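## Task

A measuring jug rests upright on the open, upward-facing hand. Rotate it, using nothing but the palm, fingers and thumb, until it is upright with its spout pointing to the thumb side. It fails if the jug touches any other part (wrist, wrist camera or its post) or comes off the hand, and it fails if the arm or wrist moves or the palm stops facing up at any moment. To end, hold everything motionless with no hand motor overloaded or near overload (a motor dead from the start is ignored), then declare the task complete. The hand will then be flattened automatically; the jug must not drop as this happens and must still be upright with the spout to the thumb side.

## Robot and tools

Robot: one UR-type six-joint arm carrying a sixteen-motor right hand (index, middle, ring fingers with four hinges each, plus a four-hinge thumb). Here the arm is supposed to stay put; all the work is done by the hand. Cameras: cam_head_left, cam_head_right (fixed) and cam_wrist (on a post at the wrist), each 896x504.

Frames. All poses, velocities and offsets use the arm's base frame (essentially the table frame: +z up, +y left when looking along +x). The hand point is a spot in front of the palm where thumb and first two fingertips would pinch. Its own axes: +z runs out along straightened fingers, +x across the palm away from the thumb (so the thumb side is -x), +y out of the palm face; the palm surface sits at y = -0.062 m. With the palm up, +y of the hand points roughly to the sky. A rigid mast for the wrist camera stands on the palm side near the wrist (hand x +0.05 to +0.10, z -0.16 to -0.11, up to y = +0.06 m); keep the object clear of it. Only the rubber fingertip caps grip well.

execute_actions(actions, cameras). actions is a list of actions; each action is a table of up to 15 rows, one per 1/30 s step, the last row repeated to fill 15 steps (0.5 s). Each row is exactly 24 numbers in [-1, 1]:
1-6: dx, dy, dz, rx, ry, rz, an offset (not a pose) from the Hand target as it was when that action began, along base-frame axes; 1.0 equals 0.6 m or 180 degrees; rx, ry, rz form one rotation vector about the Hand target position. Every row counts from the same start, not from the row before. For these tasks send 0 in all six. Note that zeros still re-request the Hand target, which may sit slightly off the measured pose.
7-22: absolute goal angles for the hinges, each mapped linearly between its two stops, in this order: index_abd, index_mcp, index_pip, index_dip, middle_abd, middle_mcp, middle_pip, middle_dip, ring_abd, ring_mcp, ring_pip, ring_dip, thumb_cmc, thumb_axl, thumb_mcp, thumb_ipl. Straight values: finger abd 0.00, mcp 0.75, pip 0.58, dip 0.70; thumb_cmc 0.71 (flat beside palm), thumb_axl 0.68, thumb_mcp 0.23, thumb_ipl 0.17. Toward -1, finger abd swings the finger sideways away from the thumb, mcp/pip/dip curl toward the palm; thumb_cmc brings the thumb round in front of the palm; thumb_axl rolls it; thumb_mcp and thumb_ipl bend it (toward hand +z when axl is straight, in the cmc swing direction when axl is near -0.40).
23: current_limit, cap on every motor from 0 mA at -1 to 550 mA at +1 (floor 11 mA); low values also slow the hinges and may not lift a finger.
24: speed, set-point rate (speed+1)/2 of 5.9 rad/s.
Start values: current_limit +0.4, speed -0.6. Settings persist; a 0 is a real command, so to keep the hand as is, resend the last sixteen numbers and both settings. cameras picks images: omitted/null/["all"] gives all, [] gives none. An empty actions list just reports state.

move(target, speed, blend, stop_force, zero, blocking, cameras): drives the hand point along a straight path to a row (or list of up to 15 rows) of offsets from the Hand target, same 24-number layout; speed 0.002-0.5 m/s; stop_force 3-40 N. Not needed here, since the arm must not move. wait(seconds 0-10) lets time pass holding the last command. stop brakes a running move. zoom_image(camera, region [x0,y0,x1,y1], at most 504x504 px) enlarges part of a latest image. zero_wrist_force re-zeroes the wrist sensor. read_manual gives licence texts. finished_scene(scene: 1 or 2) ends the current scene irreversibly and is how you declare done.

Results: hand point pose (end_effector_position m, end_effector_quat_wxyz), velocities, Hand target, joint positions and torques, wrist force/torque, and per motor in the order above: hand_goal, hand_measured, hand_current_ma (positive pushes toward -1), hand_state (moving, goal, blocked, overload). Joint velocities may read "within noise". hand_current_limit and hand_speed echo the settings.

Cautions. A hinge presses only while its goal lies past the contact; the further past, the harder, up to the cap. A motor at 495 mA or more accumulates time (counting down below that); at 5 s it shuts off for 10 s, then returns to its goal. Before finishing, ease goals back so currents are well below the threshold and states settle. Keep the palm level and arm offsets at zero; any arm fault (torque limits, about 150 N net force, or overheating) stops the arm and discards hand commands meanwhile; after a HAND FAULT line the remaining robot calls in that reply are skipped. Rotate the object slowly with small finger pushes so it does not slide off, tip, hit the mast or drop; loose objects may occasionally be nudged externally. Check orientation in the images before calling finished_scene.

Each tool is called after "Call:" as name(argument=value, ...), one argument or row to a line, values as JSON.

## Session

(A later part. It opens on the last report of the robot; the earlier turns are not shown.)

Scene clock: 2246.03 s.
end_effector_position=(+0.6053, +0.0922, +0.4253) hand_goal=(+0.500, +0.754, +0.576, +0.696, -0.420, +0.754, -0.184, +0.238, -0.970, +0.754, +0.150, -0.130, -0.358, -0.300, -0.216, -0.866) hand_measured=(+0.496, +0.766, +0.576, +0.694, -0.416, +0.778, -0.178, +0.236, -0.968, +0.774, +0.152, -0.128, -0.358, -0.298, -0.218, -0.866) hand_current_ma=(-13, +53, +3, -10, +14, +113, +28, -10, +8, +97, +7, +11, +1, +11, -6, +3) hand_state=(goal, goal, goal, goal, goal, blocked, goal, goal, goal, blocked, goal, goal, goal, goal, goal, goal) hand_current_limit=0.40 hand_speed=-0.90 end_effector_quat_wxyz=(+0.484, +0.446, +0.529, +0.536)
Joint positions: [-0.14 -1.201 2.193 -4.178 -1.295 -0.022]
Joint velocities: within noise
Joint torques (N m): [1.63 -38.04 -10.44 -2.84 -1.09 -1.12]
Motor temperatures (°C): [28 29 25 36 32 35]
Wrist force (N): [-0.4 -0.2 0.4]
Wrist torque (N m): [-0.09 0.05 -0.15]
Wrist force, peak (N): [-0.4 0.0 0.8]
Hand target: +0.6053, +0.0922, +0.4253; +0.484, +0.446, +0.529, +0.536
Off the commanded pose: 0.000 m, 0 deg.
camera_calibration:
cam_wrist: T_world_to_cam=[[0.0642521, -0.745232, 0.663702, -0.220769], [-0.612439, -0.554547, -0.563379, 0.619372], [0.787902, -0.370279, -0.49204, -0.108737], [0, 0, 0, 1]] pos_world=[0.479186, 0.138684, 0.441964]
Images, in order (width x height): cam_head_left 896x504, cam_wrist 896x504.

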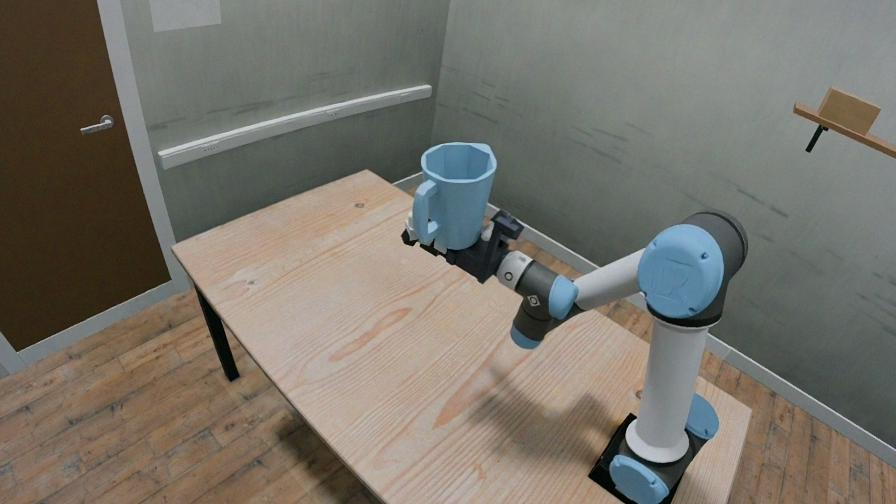

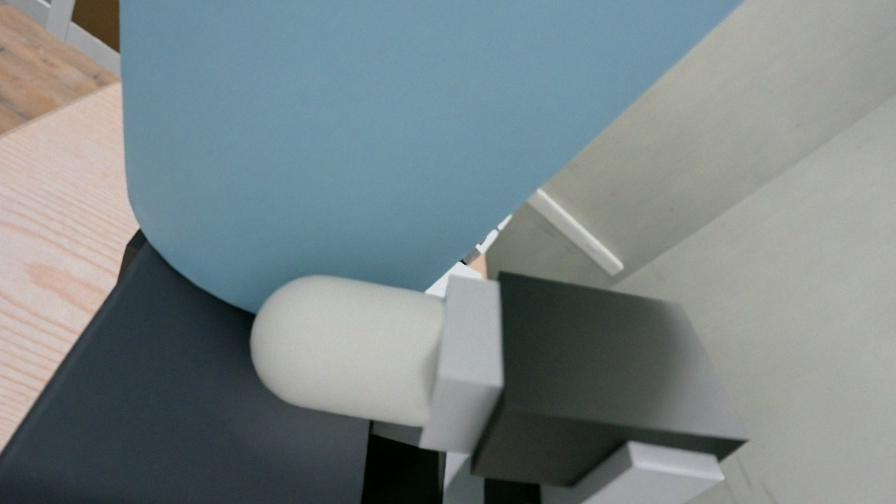

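Call:
execute_actions(
  actions=[
    [[0,0,0,0,0,0,0.5,0.754,0.576,0.696,-0.42,0.754,-0.03,0.33,-0.97,0.754,0.150,-0.130,-0.3571,-0.377,-0.2164,-0.8653,0.4,-0.8]],
    [[0,0,0,0,0,0,0.5,0.754,0.576,0.696,-0.42,0.754,0.12,0.42,-0.97,0.754,0.150,-0.130,-0.3571,-0.377,-0.1,-0.8653,0.4,-0.8]],
    [[0,0,0,0,0,0,0.5,0.754,0.576,0.696,-0.42,0.754,0.27,0.51,-0.97,0.754,0.150,-0.130,-0.3571,-0.377,0.06,-0.8653,0.4,-0.8]],
    [[0,0,0,0,0,0,0.5,0.754,0.576,0.696,-0.42,0.754,0.42,0.60,-0.97,0.754,0.150,-0.130,-0.3571,-0.377,0.225,-0.8653,0.4,-0.8]],
    [[0,0,0,0,0,0,0.5,0.754,0.576,0.696,-0.42,0.754,0.576,0.696,-0.97,0.754,0.150,-0.130,-0.3571,-0.377,0.225,-0.68,0.4,-0.8]],
  ],
  cameras=["cam_wrist", "cam_head_left"],
)

Scene clock: 2307.23 s.
end_effector_position=(+0.6053, +0.0922, +0.4253) hand_goal=(+0.500, +0.754, +0.576, +0.696, -0.420, +0.754, +0.576, +0.696, -0.970, +0.754, +0.150, -0.130, -0.358, -0.376, +0.226, -0.680) hand_measured=(+0.496, +0.766, +0.576, +0.694, -0.418, +0.776, +0.576, +0.694, -0.968, +0.774, +0.152, -0.128, -0.358, -0.374, +0.222, -0.684) hand_current_ma=(-13, +53, +3, -10, +10, +107, +2, -8, +8, +97, +7, +11, -1, +11, -17, -26) hand_state=(goal, goal, goal, goal, goal, blocked, goal, goal, goal, goal, goal, goal, goal, goal, goal, goal) hand_current_limit=0.40 hand_speed=-0.80 end_effector_quat_wxyz=(+0.484, +0.446, +0.529, +0.536)
Joint positions: [-0.14 -1.201 2.193 -4.178 -1.295 -0.022]
Joint velocities: within noise
Joint torques (N m): [1.62 -38.48 -7.28 -2.99 -1.52 -1.15]
Motor temperatures (°C): [28 29 25 36 32 35]
Wrist force (N): [-0.3 -0.1 0.6]
Wrist torque (N m): [-0.09 0.03 -0.10]
Wrist force, peak (N): [-0.5 0.0 0.7]
Hand target: +0.6053, +0.0922, +0.4253; +0.484, +0.446, +0.529, +0.536
Off the commanded pose: 0.000 m, 0 deg.
camera_calibration:
cam_wrist: T_world_to_cam=[[0.0642519, -0.745232, 0.663702, -0.220769], [-0.612439, -0.554547, -0.563379, 0.619372], [0.787902, -0.370279, -0.49204, -0.108737], [0, 0, 0, 1]] pos_world=[0.479186, 0.138684, 0.441964]
Images, in order (width x height): cam_head_left 896x504, cam_wrist 896x504.

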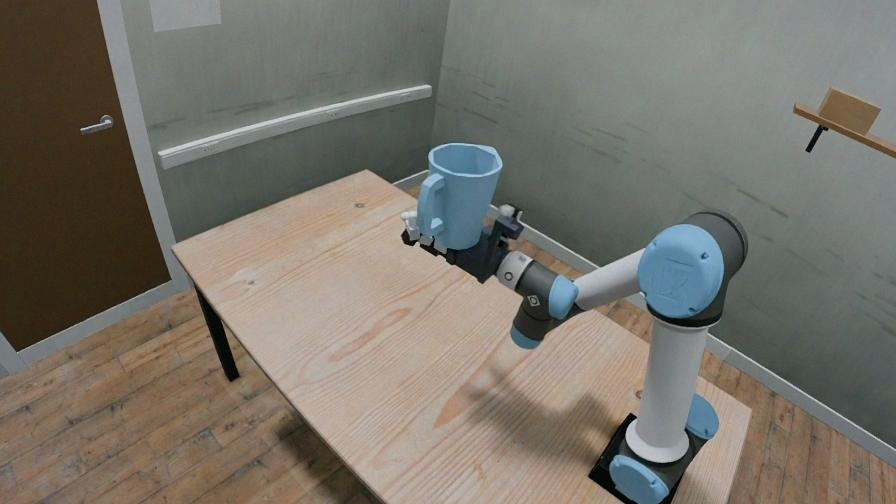

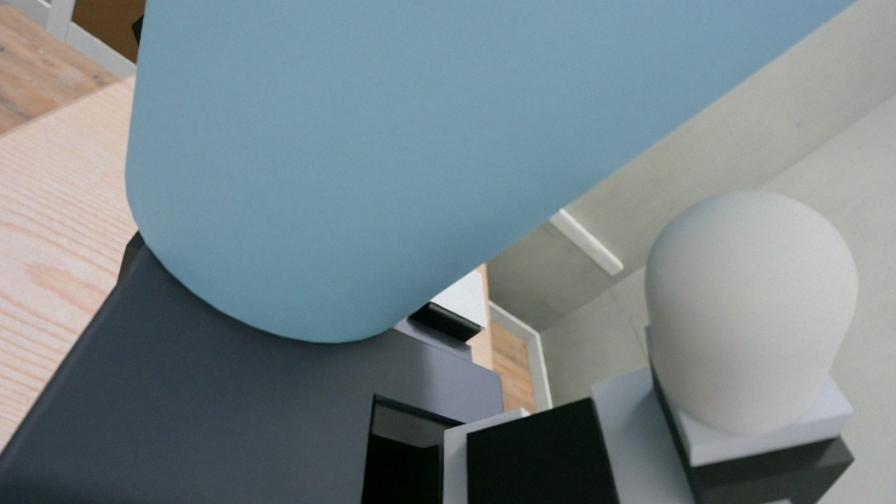

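Call:
zoom_image(
  camera="cam_head_left",
  region=[416, 138, 462, 184],
)

Call:
zoom_image(
  camera="cam_head_left",
  region=[462, 138, 508, 184],
)

Call:
zoom_image(
  camera="cam_head_left",
  region=[390, 190, 530, 290],
)

Scaled by 10.957 from the camera's 896x504 image, which has a finer 1280x720 frame.

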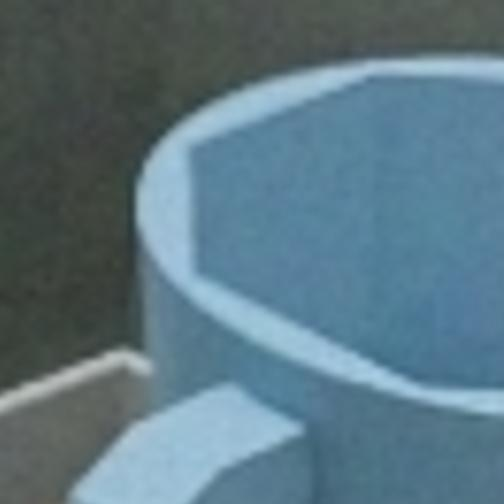

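Scaled by 10.957 from the camera's 896x504 image, which has a finer 1280x720 frame.

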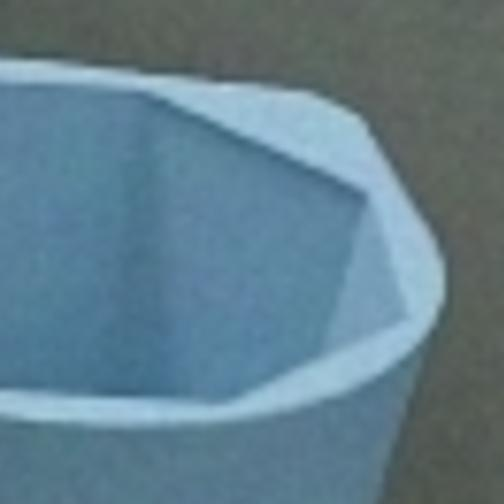

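Scaled by 3.600 from the camera's 896x504 image, which has a finer 1280x720 frame.

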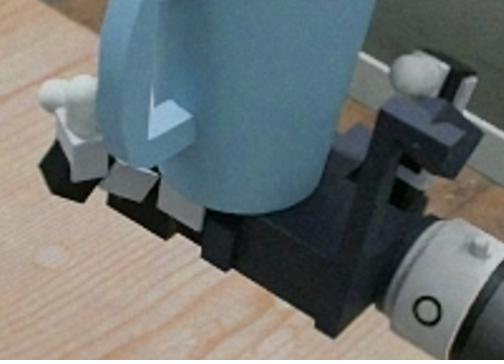

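Call:
execute_actions(
  actions=[
    [[0,0,0,0,0,0,0.5,0.754,0.576,0.696,-0.42,0.754,0.576,0.696,-0.97,0.754,0.150,-0.130,-0.3571,-0.377,0.225,-0.46,0.4,-0.76]],
    [[0,0,0,0,0,0,0.5,0.754,0.576,0.696,-0.42,0.754,0.576,0.696,-0.97,0.754,0.150,-0.130,-0.3571,-0.377,0.225,-0.24,0.4,-0.76]],
    [[0,0,0,0,0,0,0.5,0.754,0.576,0.696,-0.42,0.754,0.576,0.696,-0.97,0.754,0.150,-0.130,-0.3571,-0.377,0.225,-0.02,0.4,-0.76]],
    [[0,0,0,0,0,0,0.5,0.754,0.576,0.696,-0.42,0.754,0.576,0.696,-0.97,0.754,0.150,-0.130,-0.3571,-0.377,0.225,0.17,0.4,-0.76]],
    [[0,0,0,0,0,0,0.5,0.754,0.576,0.696,0.0,0.754,0.576,0.696,-0.97,0.754,0.150,-0.130,-0.3571,-0.377,0.225,0.17,0.4,-0.9]],
    [[0,0,0,0,0,0,0.5,0.754,0.576,0.696,0.0,0.754,0.576,0.696,-0.97,0.754,0.150,-0.130,-0.3571,-0.377,0.225,0.17,0.4,-0.9]],
    [[0,0,0,0,0,0,0.5,0.754,0.576,0.696,0.0,0.754,0.576,0.696,-0.97,0.754,0.150,-0.130,-0.3571,-0.377,0.225,0.17,0.4,-0.9]],
  ],
  cameras=["cam_wrist", "cam_head_left"],
)

Call:
zoom_image(
  camera="cam_head_left",
  region=[416, 138, 462, 184],
)

Call:
zoom_image(
  camera="cam_head_left",
  region=[462, 138, 508, 184],
)

Scene clock: 2423.90 s.
end_effector_position=(+0.6053, +0.0922, +0.4253) hand_goal=(+0.500, +0.754, +0.576, +0.696, +0.000, +0.754, +0.576, +0.696, -0.970, +0.754, +0.150, -0.130, -0.358, -0.376, +0.226, +0.170) hand_measured=(+0.496, +0.766, +0.576, +0.694, -0.004, +0.776, +0.576, +0.694, -0.968, +0.774, +0.152, -0.128, -0.358, -0.374, +0.226, +0.168) hand_current_ma=(-13, +53, +3, -10, -12, +107, +2, -8, +8, +97, +7, +11, +3, +11, -4, -9) hand_state=(goal, goal, goal, goal, goal, blocked, goal, goal, goal, goal, goal, goal, goal, goal, goal, goal) hand_current_limit=0.40 hand_speed=-0.90 end_effector_quat_wxyz=(+0.484, +0.446, +0.529, +0.536)
Joint positions: [-0.14 -1.201 2.193 -4.178 -1.295 -0.022]
Joint velocities: within noise
Joint torques (N m): [3.17 -40.81 -5.22 -2.92 -2.07 -0.94]
Motor temperatures (°C): [28 29 25 36 32 35]
Wrist force (N): [-0.2 0.0 0.5]
Wrist torque (N m): [-0.08 0.02 -0.07]
Wrist force, peak (N): [-0.4 -0.4 0.7]
Hand target: +0.6053, +0.0922, +0.4253; +0.484, +0.446, +0.529, +0.536
Off the commanded pose: 0.000 m, 0 deg.
camera_calibration:
cam_wrist: T_world_to_cam=[[0.0642522, -0.745232, 0.663702, -0.220769], [-0.612439, -0.554547, -0.563379, 0.619372], [0.787902, -0.370279, -0.49204, -0.108736], [0, 0, 0, 1]] pos_world=[0.479186, 0.138684, 0.441963]
Images, in order (width x height): cam_head_left 896x504, cam_wrist 896x504.

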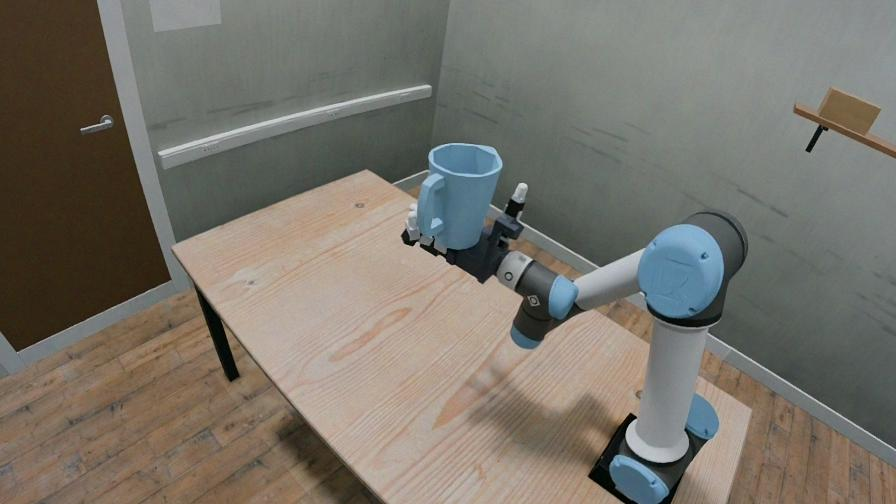

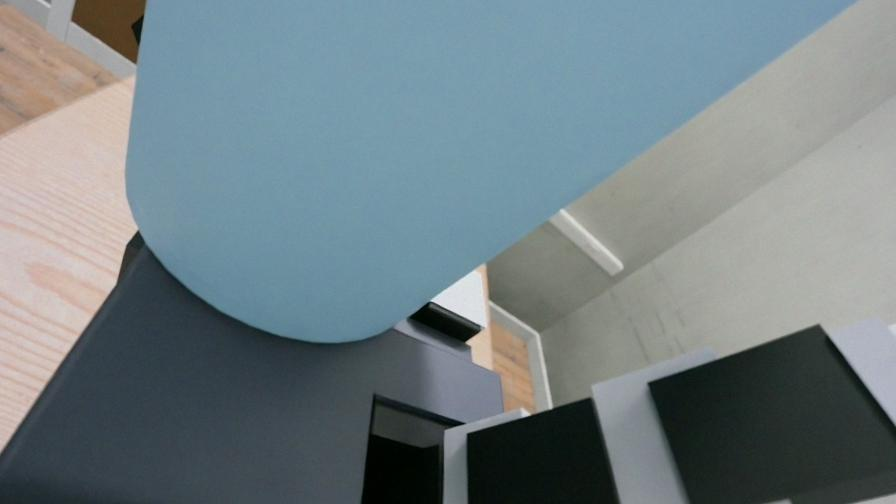

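Scaled by 10.957 from the camera's 896x504 image, which has a finer 1280x720 frame.

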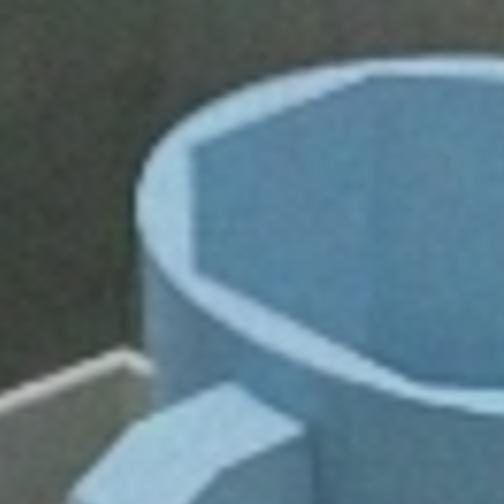

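Scaled by 10.957 from the camera's 896x504 image, which has a finer 1280x720 frame.

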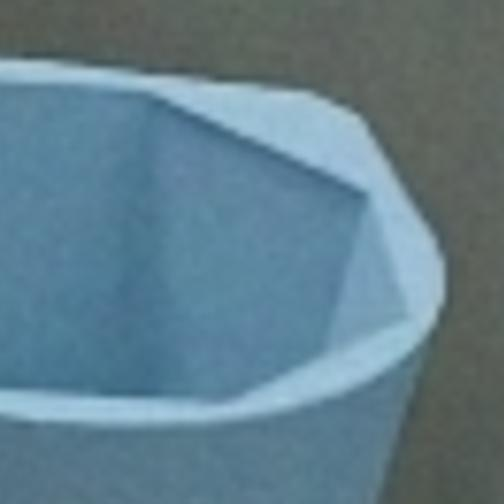

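Call:
execute_actions(
  actions=[],
  cameras=["cam_head_right", "cam_head_left"],
)

Call:
zoom_image(
  camera="cam_head_right",
  region=[396, 136, 442, 182],
)

Call:
zoom_image(
  camera="cam_head_right",
  region=[442, 136, 488, 182],
)

Call:
zoom_image(
  camera="cam_head_right",
  region=[380, 130, 500, 260],
)

Scene clock: 2470.10 s.
end_effector_position=(+0.6053, +0.0922, +0.4253) hand_goal=(+0.500, +0.754, +0.576, +0.696, +0.000, +0.754, +0.576, +0.696, -0.970, +0.754, +0.150, -0.130, -0.358, -0.376, +0.226, +0.170) hand_measured=(+0.496, +0.766, +0.576, +0.694, -0.004, +0.776, +0.576, +0.694, -0.968, +0.774, +0.152, -0.128, -0.358, -0.374, +0.226, +0.168) hand_current_ma=(-13, +53, +3, -10, -12, +107, +2, -8, +8, +97, +7, +11, +3, +11, -4, -9) hand_state=(goal, goal, goal, goal, goal, blocked, goal, goal, goal, goal, goal, goal, goal, goal, goal, goal) hand_current_limit=0.40 hand_speed=-0.90 end_effector_quat_wxyz=(+0.484, +0.446, +0.529, +0.536)
Joint positions: [-0.14 -1.201 2.193 -4.178 -1.295 -0.022]
Joint velocities: within noise
Joint torques (N m): [2.01 -42.23 -7.25 -3 -1.69 -0.84]
Motor temperatures (°C): [28 29 25 36 32 35]
Wrist force (N): [-0.3 -0.1 0.5]
Wrist torque (N m): [-0.09 0.02 -0.08]
Wrist force, peak (N): [-0.2 -0.1 0.8]
Hand target: +0.6053, +0.0922, +0.4253; +0.484, +0.446, +0.529, +0.536
Off the commanded pose: 0.000 m, 0 deg.
Images, in order (width x height): cam_head_left 896x504, cam_head_right 896x504.

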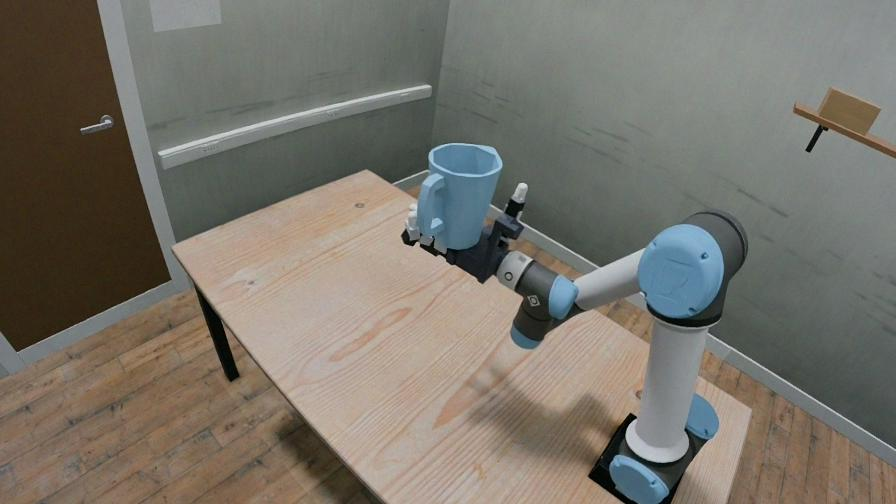

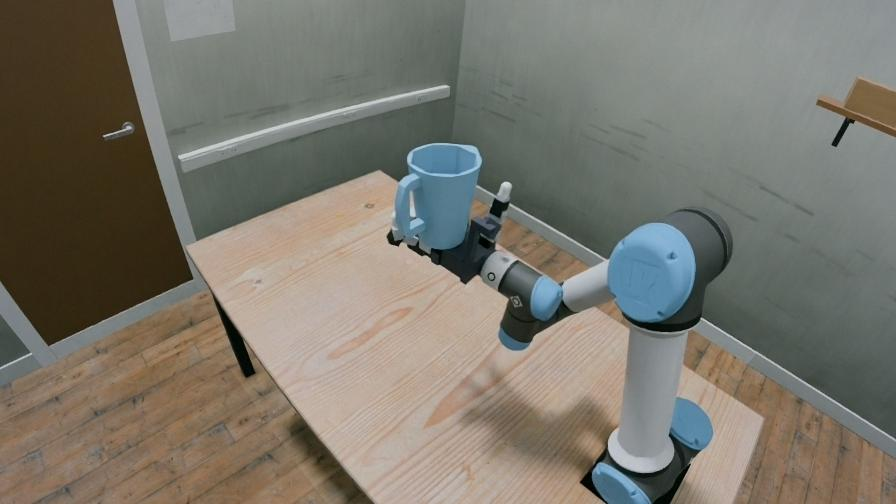

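Scaled by 10.957 from the camera's 896x504 image, which has a finer 1280x720 frame.

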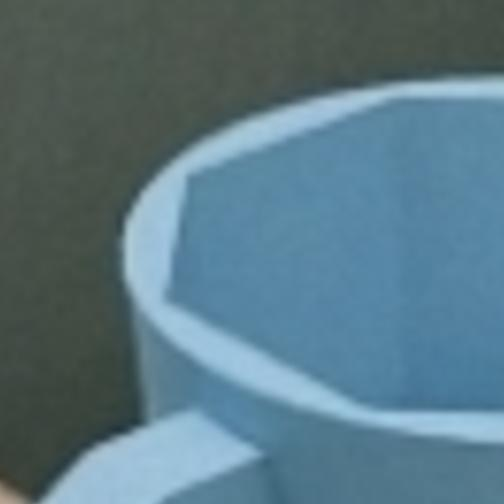

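Scaled by 10.957 from the camera's 896x504 image, which has a finer 1280x720 frame.

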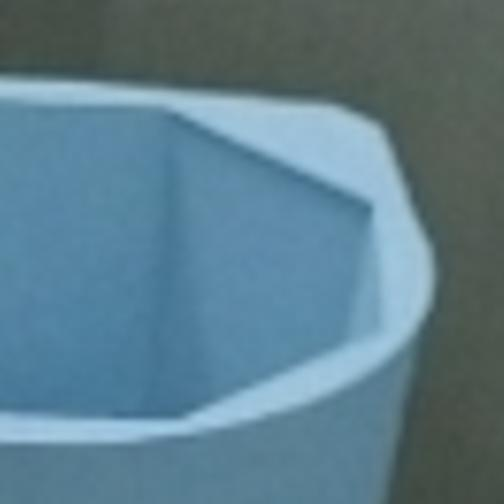

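Scaled by 3.877 from the camera's 896x504 image, which has a finer 1280x720 frame.

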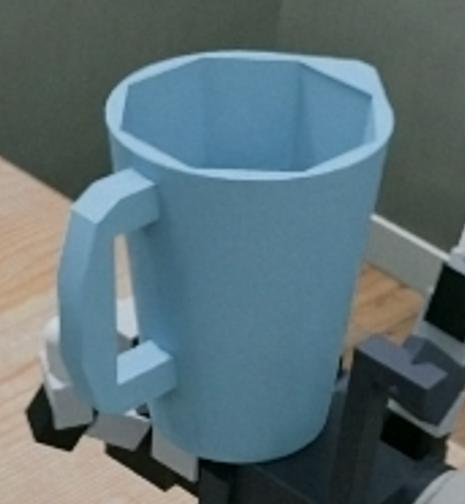

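Call:
zoom_image(
  camera="cam_head_left",
  region=[430, 200, 530, 290],
)

Call:
zoom_image(
  camera="cam_head_right",
  region=[412, 200, 512, 290],
)

Scaled by 5.040 from the camera's 896x504 image, which has a finer 1280x720 frame.

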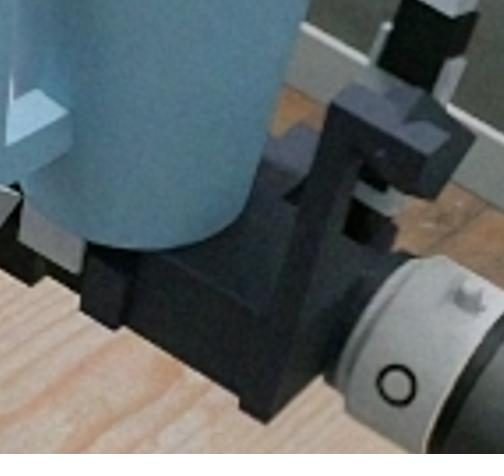

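Scaled by 5.040 from the camera's 896x504 image, which has a finer 1280x720 frame.

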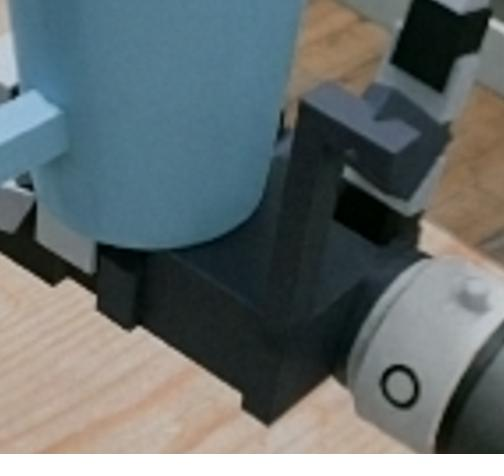

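Call:
execute_actions(
  actions=[
    [[0,0,0,0,0,0,0.33,0.754,0.576,0.696,0.0,0.754,0.576,0.696,-0.97,0.754,0.29,0.15,-0.0714,-0.14,0.225,0.17,0.4,-0.76]],
    [[0,0,0,0,0,0,0.16,0.754,0.576,0.696,0.0,0.754,0.576,0.696,-0.97,0.754,0.43,0.42,0.2143,0.10,0.225,0.17,0.4,-0.76]],
    [[0,0,0,0,0,0,0.0,0.754,0.576,0.696,0.0,0.754,0.576,0.696,-0.97,0.754,0.576,0.696,0.5,0.34,0.225,0.17,0.4,-0.76]],
    [[0,0,0,0,0,0,0.0,0.754,0.576,0.696,0.0,0.754,0.576,0.696,-0.74,0.754,0.576,0.696,0.62,0.45,0.225,0.17,0.4,-0.9]],
    [[0,0,0,0,0,0,0.0,0.754,0.576,0.696,0.0,0.754,0.576,0.696,-0.5,0.754,0.576,0.696,0.7143,0.56,0.225,0.17,0.4,-0.9]],
    [[0,0,0,0,0,0,0.0,0.754,0.576,0.696,0.0,0.754,0.576,0.696,-0.5,0.754,0.576,0.696,0.7143,0.68,0.225,0.17,0.4,-0.9]],
  ],
  cameras=["cam_wrist", "cam_head_left"],
)

Call:
zoom_image(
  camera="cam_head_left",
  region=[416, 138, 462, 184],
)

Call:
zoom_image(
  camera="cam_head_left",
  region=[462, 138, 508, 184],
)

Scene clock: 2664.63 s.
end_effector_position=(+0.6053, +0.0922, +0.4253) hand_goal=(+0.000, +0.754, +0.576, +0.696, +0.000, +0.754, +0.576, +0.696, -0.500, +0.754, +0.576, +0.696, +0.714, +0.680, +0.226, +0.170) hand_measured=(+0.004, +0.766, +0.576, +0.694, -0.004, +0.776, +0.576, +0.694, -0.504, +0.774, +0.576, +0.694, +0.724, +0.678, +0.228, +0.170) hand_current_ma=(+12, +53, +3, -10, -12, +107, +2, -8, -15, +97, +2, -9, +50, -12, +8, -5) hand_state=(goal, goal, goal, goal, goal, blocked, goal, goal, goal, goal, goal, goal, goal, goal, goal, goal) hand_current_limit=0.40 hand_speed=-0.90 end_effector_quat_wxyz=(+0.484, +0.446, +0.529, +0.536)
Joint positions: [-0.14 -1.201 2.193 -4.178 -1.295 -0.022]
Joint velocities: within noise
Joint torques (N m): [2.15 -42.86 -15.07 -3.31 0.16 -0.57]
Motor temperatures (°C): [28 29 25 36 32 35]
Wrist force (N): [-0.3 -0.2 0.6]
Wrist torque (N m): [-0.09 0.03 -0.04]
Wrist force, peak (N): [-0.5 -0.2 0.8]
Hand target: +0.6053, +0.0922, +0.4253; +0.484, +0.446, +0.529, +0.536
Off the commanded pose: 0.000 m, 0 deg.
camera_calibration:
cam_wrist: T_world_to_cam=[[0.0642523, -0.745232, 0.663702, -0.220769], [-0.612439, -0.554547, -0.563379, 0.619372], [0.787902, -0.370279, -0.49204, -0.108736], [0, 0, 0, 1]] pos_world=[0.479186, 0.138684, 0.441964]
Images, in order (width x height): cam_head_left 896x504, cam_wrist 896x504.

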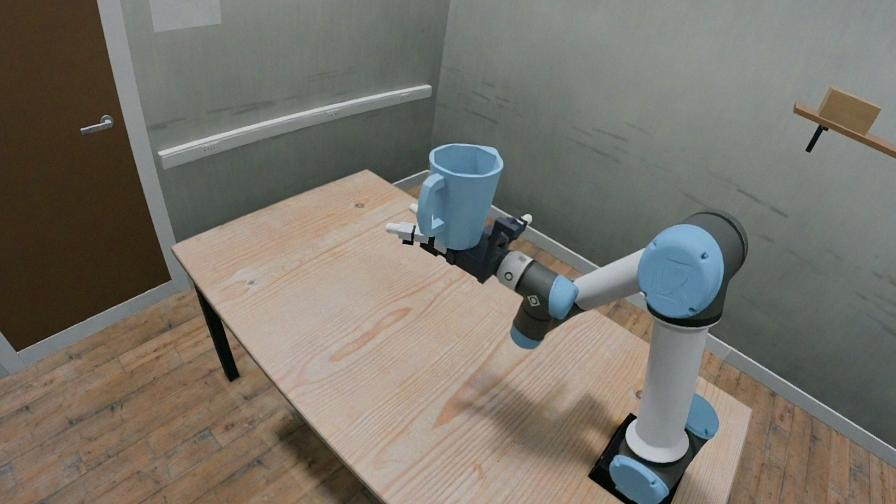

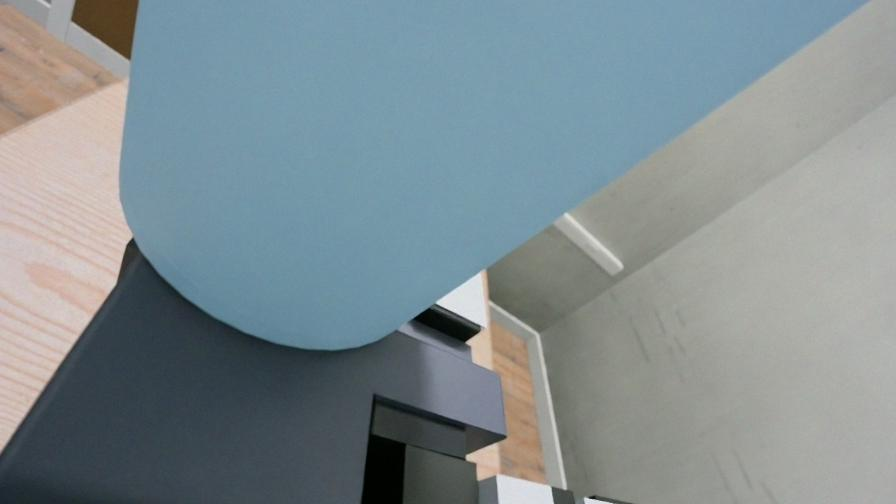

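Scaled by 10.957 from the camera's 896x504 image, which has a finer 1280x720 frame.

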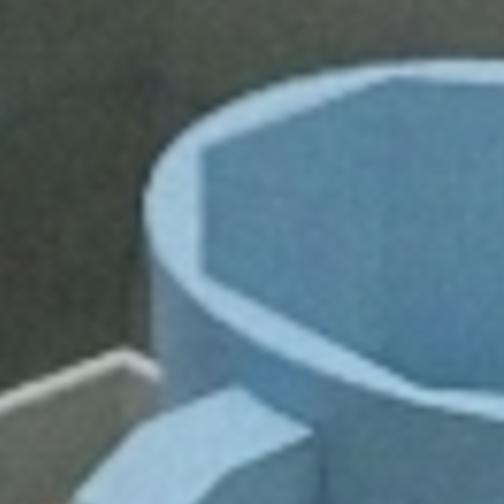

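Scaled by 10.957 from the camera's 896x504 image, which has a finer 1280x720 frame.

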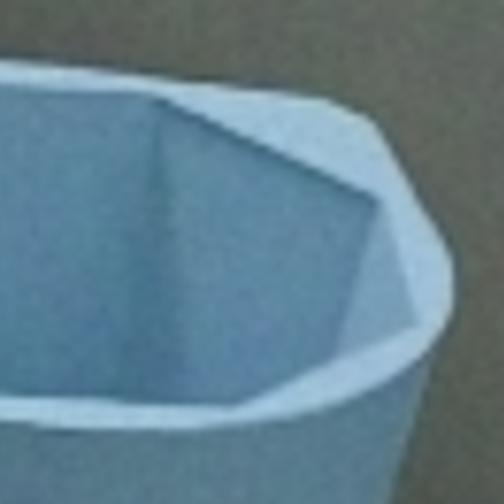

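Call:
execute_actions(
  actions=[],
)

Scene clock: 2676.33 s.
end_effector_position=(+0.6053, +0.0922, +0.4253) hand_goal=(+0.000, +0.754, +0.576, +0.696, +0.000, +0.754, +0.576, +0.696, -0.500, +0.754, +0.576, +0.696, +0.714, +0.680, +0.226, +0.170) hand_measured=(+0.004, +0.766, +0.576, +0.694, -0.004, +0.776, +0.576, +0.694, -0.504, +0.774, +0.576, +0.694, +0.724, +0.678, +0.228, +0.170) hand_current_ma=(+12, +53, +3, -10, -12, +107, +2, -8, -15, +97, +2, -9, +50, -12, +8, -5) hand_state=(goal, goal, goal, goal, goal, blocked, goal, goal, goal, goal, goal, goal, goal, goal, goal, goal) hand_current_limit=0.40 hand_speed=-0.90 end_effector_quat_wxyz=(+0.484, +0.446, +0.529, +0.536)
Joint positions: [-0.14 -1.201 2.193 -4.178 -1.295 -0.022]
Joint velocities: within noise
Joint torques (N m): [1.32 -43.6 -16.23 -3.16 0.07 -0.45]
Motor temperatures (°C): [28 29 25 36 32 35]
Wrist force (N): [-0.3 -0.1 0.6]
Wrist torque (N m): [-0.07 0.03 -0.04]
Wrist force, peak (N): [-0.4 -0.3 0.7]
Hand target: +0.6053, +0.0922, +0.4253; +0.484, +0.446, +0.529, +0.536
Off the commanded pose: 0.000 m, 0 deg.
camera_calibration:
cam_wrist: T_world_to_cam=[[0.0642522, -0.745232, 0.663702, -0.220769], [-0.612439, -0.554547, -0.563379, 0.619372], [0.787902, -0.370279, -0.49204, -0.108736], [0, 0, 0, 1]] pos_world=[0.479186, 0.138684, 0.441964]

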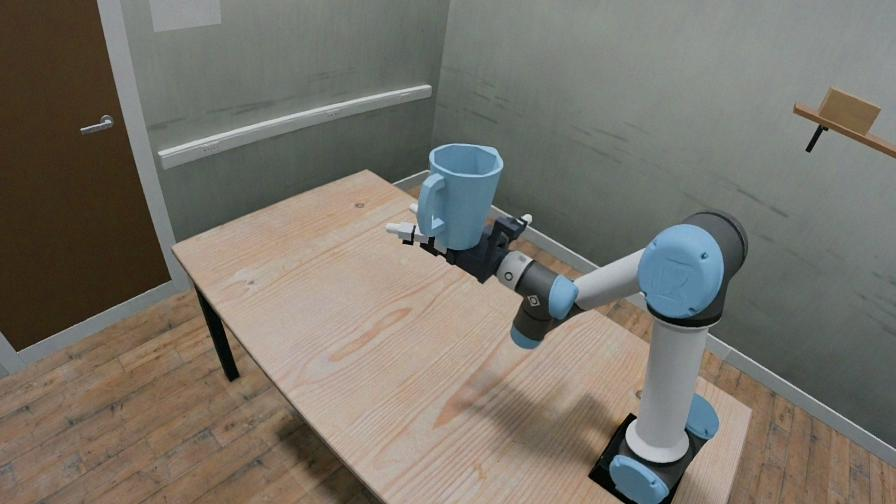

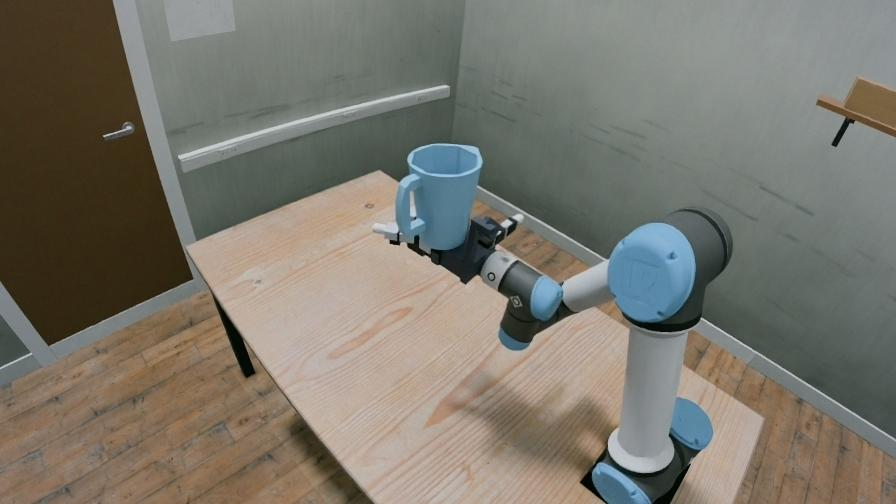

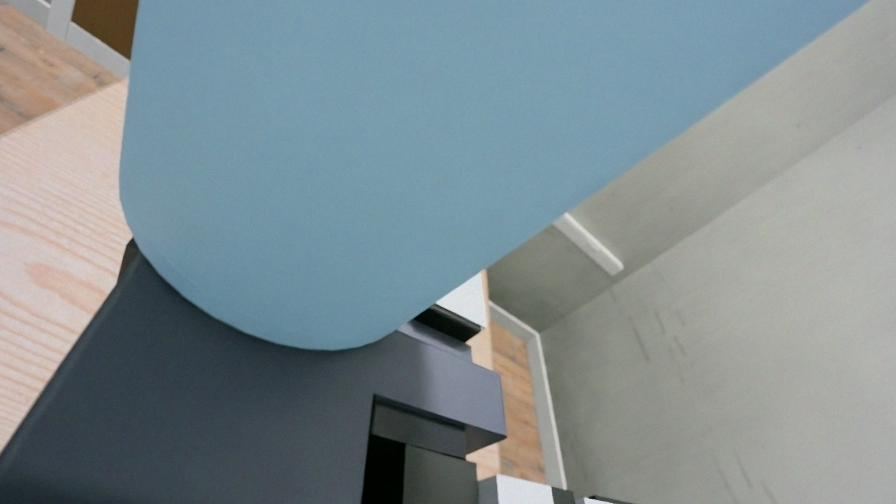

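Call:
execute_actions(
  actions=[
    [[0,0,0,0,0,0, 0.0,0.754,0.576,0.696, 0.0,0.754,0.576,0.696, -0.25,0.754,0.576,0.696, 0.7143,0.68,0.225,0.17, 0.4,-0.93]],
    [[0,0,0,0,0,0, 0.0,0.754,0.576,0.696, 0.0,0.754,0.576,0.696, -0.25,0.754,0.576,0.696, 0.7143,0.68,0.225,0.17, 0.4,-0.93]],
    [[0,0,0,0,0,0, 0.0,0.754,0.576,0.696, 0.0,0.754,0.576,0.696, -0.25,0.754,0.576,0.696, 0.7143,0.68,0.225,0.17, 0.4,-0.93]],
  ],
)

Scene clock: 2693.80 s.
end_effector_position=(+0.6053, +0.0922, +0.4253) hand_goal=(+0.000, +0.754, +0.576, +0.696, +0.000, +0.754, +0.576, +0.696, -0.250, +0.754, +0.576, +0.696, +0.714, +0.680, +0.226, +0.170) hand_measured=(+0.004, +0.766, +0.576, +0.694, -0.004, +0.776, +0.576, +0.694, -0.254, +0.774, +0.576, +0.694, +0.724, +0.678, +0.228, +0.170) hand_current_ma=(+12, +53, +3, -10, -12, +107, +2, -8, -15, +97, +2, -9, +50, -12, +8, -5) hand_state=(goal, goal, goal, goal, goal, blocked, goal, goal, goal, goal, goal, goal, goal, goal, goal, goal) hand_current_limit=0.40 hand_speed=-0.93 end_effector_quat_wxyz=(+0.484, +0.446, +0.529, +0.536)
Joint positions: [-0.14 -1.201 2.193 -4.178 -1.295 -0.022]
Joint velocities: within noise
Joint torques (N m): [2.09 -42.57 -17.59 -3.26 0.19 -0.52]
Motor temperatures (°C): [27 29 25 36 32 35]
Wrist force (N): [-0.2 -0.2 0.6]
Wrist torque (N m): [-0.08 0.01 -0.03]
Wrist force, peak (N): [-0.2 -0.1 0.8]
Hand target: +0.6053, +0.0922, +0.4253; +0.484, +0.446, +0.529, +0.536
Off the commanded pose: 0.000 m, 0 deg.
camera_calibration:
cam_wrist: T_world_to_cam=[[0.0642523, -0.745232, 0.663702, -0.220769], [-0.612439, -0.554547, -0.563379, 0.619372], [0.787902, -0.370279, -0.49204, -0.108736], [0, 0, 0, 1]] pos_world=[0.479186, 0.138684, 0.441964]

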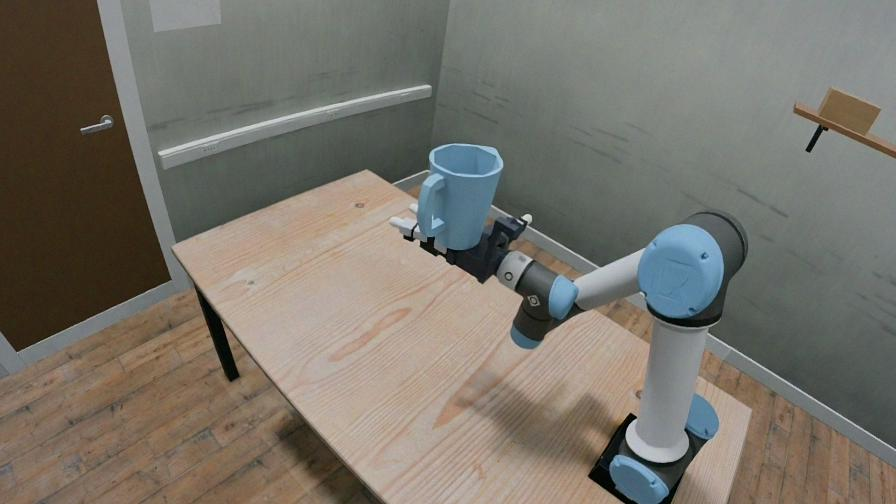

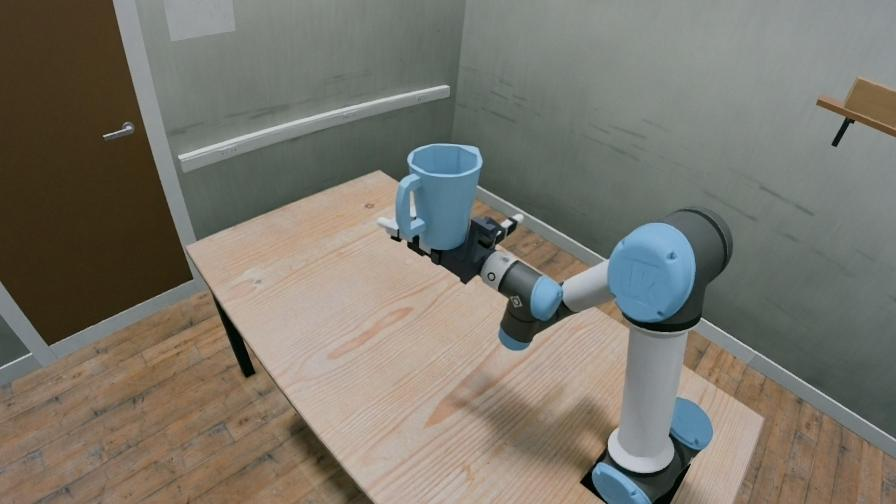

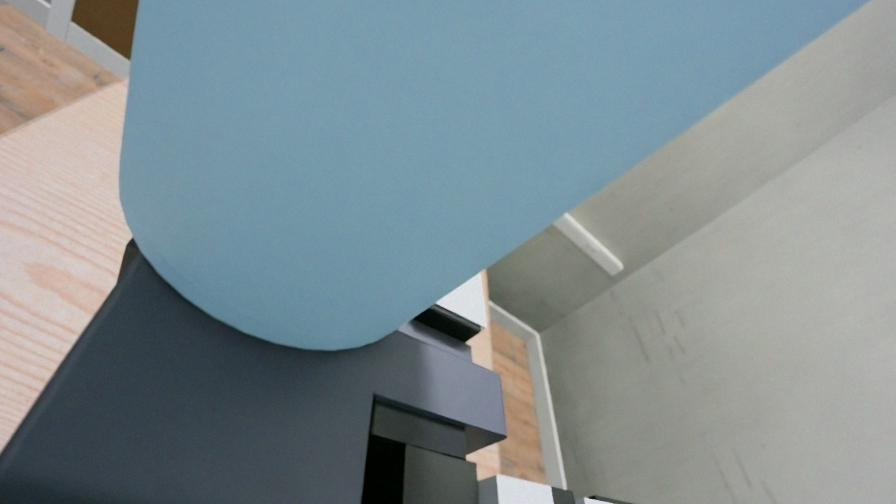

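Call:
execute_actions(
  actions=[
    [[0,0,0,0,0,0, 0.0,0.754,0.576,0.696, 0.0,0.754,0.576,0.696, 0.0,0.754,0.576,0.696, 0.7143,0.68,0.225,0.17, 0.4,-0.93]],
    [[0,0,0,0,0,0, 0.0,0.754,0.576,0.696, 0.0,0.754,0.576,0.696, 0.0,0.754,0.576,0.696, 0.7143,0.68,0.225,0.17, 0.4,-0.93]],
    [[0,0,0,0,0,0, 0.0,0.754,0.576,0.696, 0.0,0.754,0.576,0.696, 0.0,0.754,0.576,0.696, 0.7143,0.68,0.225,0.17, 0.4,-0.93]],
  ],
)

Call:
zoom_image(
  camera="cam_head_left",
  region=[376, 130, 546, 290],
)

Call:
zoom_image(
  camera="cam_head_left",
  region=[416, 138, 462, 184],
)

Call:
zoom_image(
  camera="cam_head_left",
  region=[462, 138, 508, 184],
)

Scene clock: 2704.00 s.
end_effector_position=(+0.6053, +0.0922, +0.4253) hand_goal=(+0.000, +0.754, +0.576, +0.696, +0.000, +0.754, +0.576, +0.696, +0.000, +0.754, +0.576, +0.696, +0.714, +0.680, +0.226, +0.170) hand_measured=(+0.004, +0.766, +0.576, +0.694, -0.004, +0.776, +0.576, +0.694, -0.004, +0.774, +0.576, +0.694, +0.724, +0.678, +0.228, +0.170) hand_current_ma=(+12, +53, +3, -10, -12, +107, +2, -8, -15, +97, +2, -9, +50, -12, +8, -5) hand_state=(goal, goal, goal, goal, goal, blocked, goal, goal, goal, goal, goal, goal, goal, goal, goal, goal) hand_current_limit=0.40 hand_speed=-0.93 end_effector_quat_wxyz=(+0.484, +0.446, +0.529, +0.536)
Joint positions: [-0.14 -1.201 2.193 -4.178 -1.295 -0.022]
Joint velocities: within noise
Joint torques (N m): [2.11 -44.28 -18.41 -3.45 0.12 -0.62]
Motor temperatures (°C): [27 29 25 36 32 35]
Wrist force (N): [-0.1 -0.2 0.7]
Wrist torque (N m): [-0.09 0.00 -0.02]
Wrist force, peak (N): [-0.4 -0.1 0.7]
Hand target: +0.6053, +0.0922, +0.4253; +0.484, +0.446, +0.529, +0.536
Off the commanded pose: 0.000 m, 0 deg.
camera_calibration:
cam_wrist: T_world_to_cam=[[0.0642523, -0.745232, 0.663702, -0.220769], [-0.612439, -0.554547, -0.563379, 0.619372], [0.787902, -0.370279, -0.49204, -0.108736], [0, 0, 0, 1]] pos_world=[0.479186, 0.138684, 0.441964]

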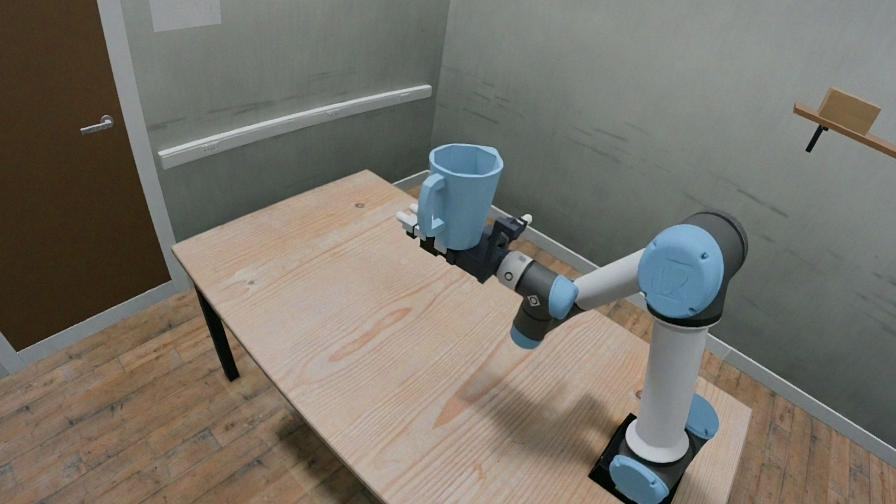

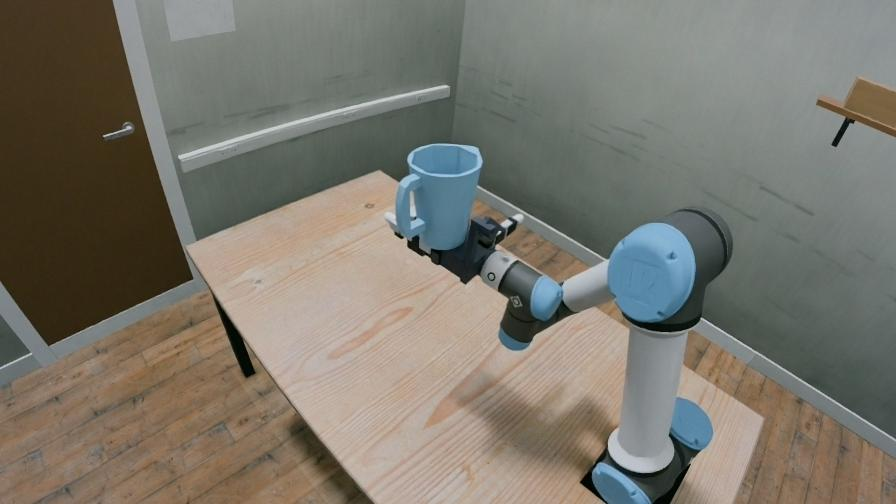

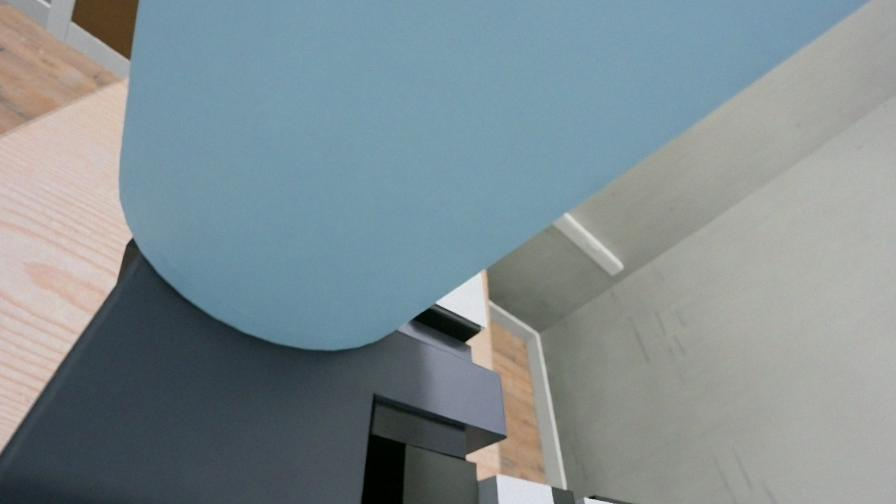

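Scaled by 2.965 from the camera's 896x504 image, which has a finer 1280x720 frame.

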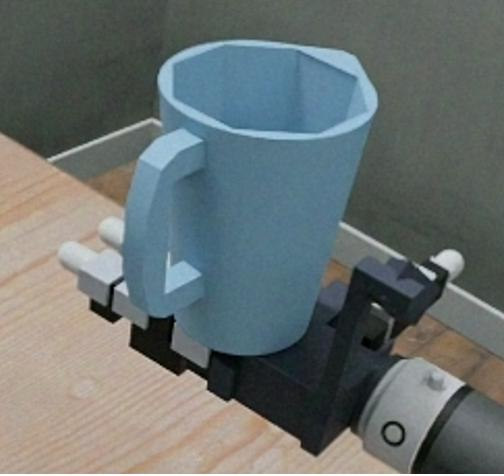

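Scaled by 10.957 from the camera's 896x504 image, which has a finer 1280x720 frame.

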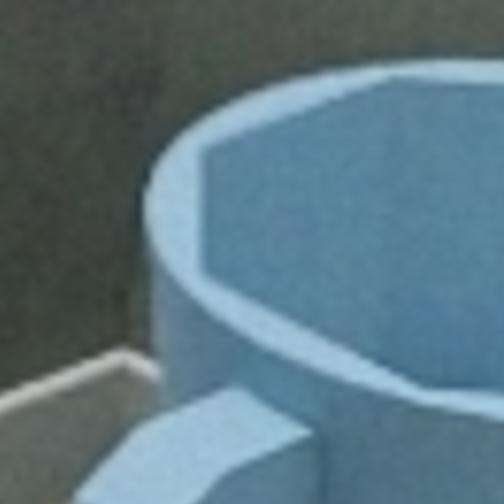

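Scaled by 10.957 from the camera's 896x504 image, which has a finer 1280x720 frame.

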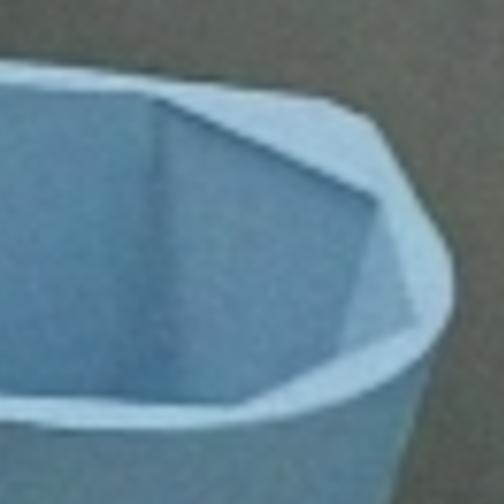

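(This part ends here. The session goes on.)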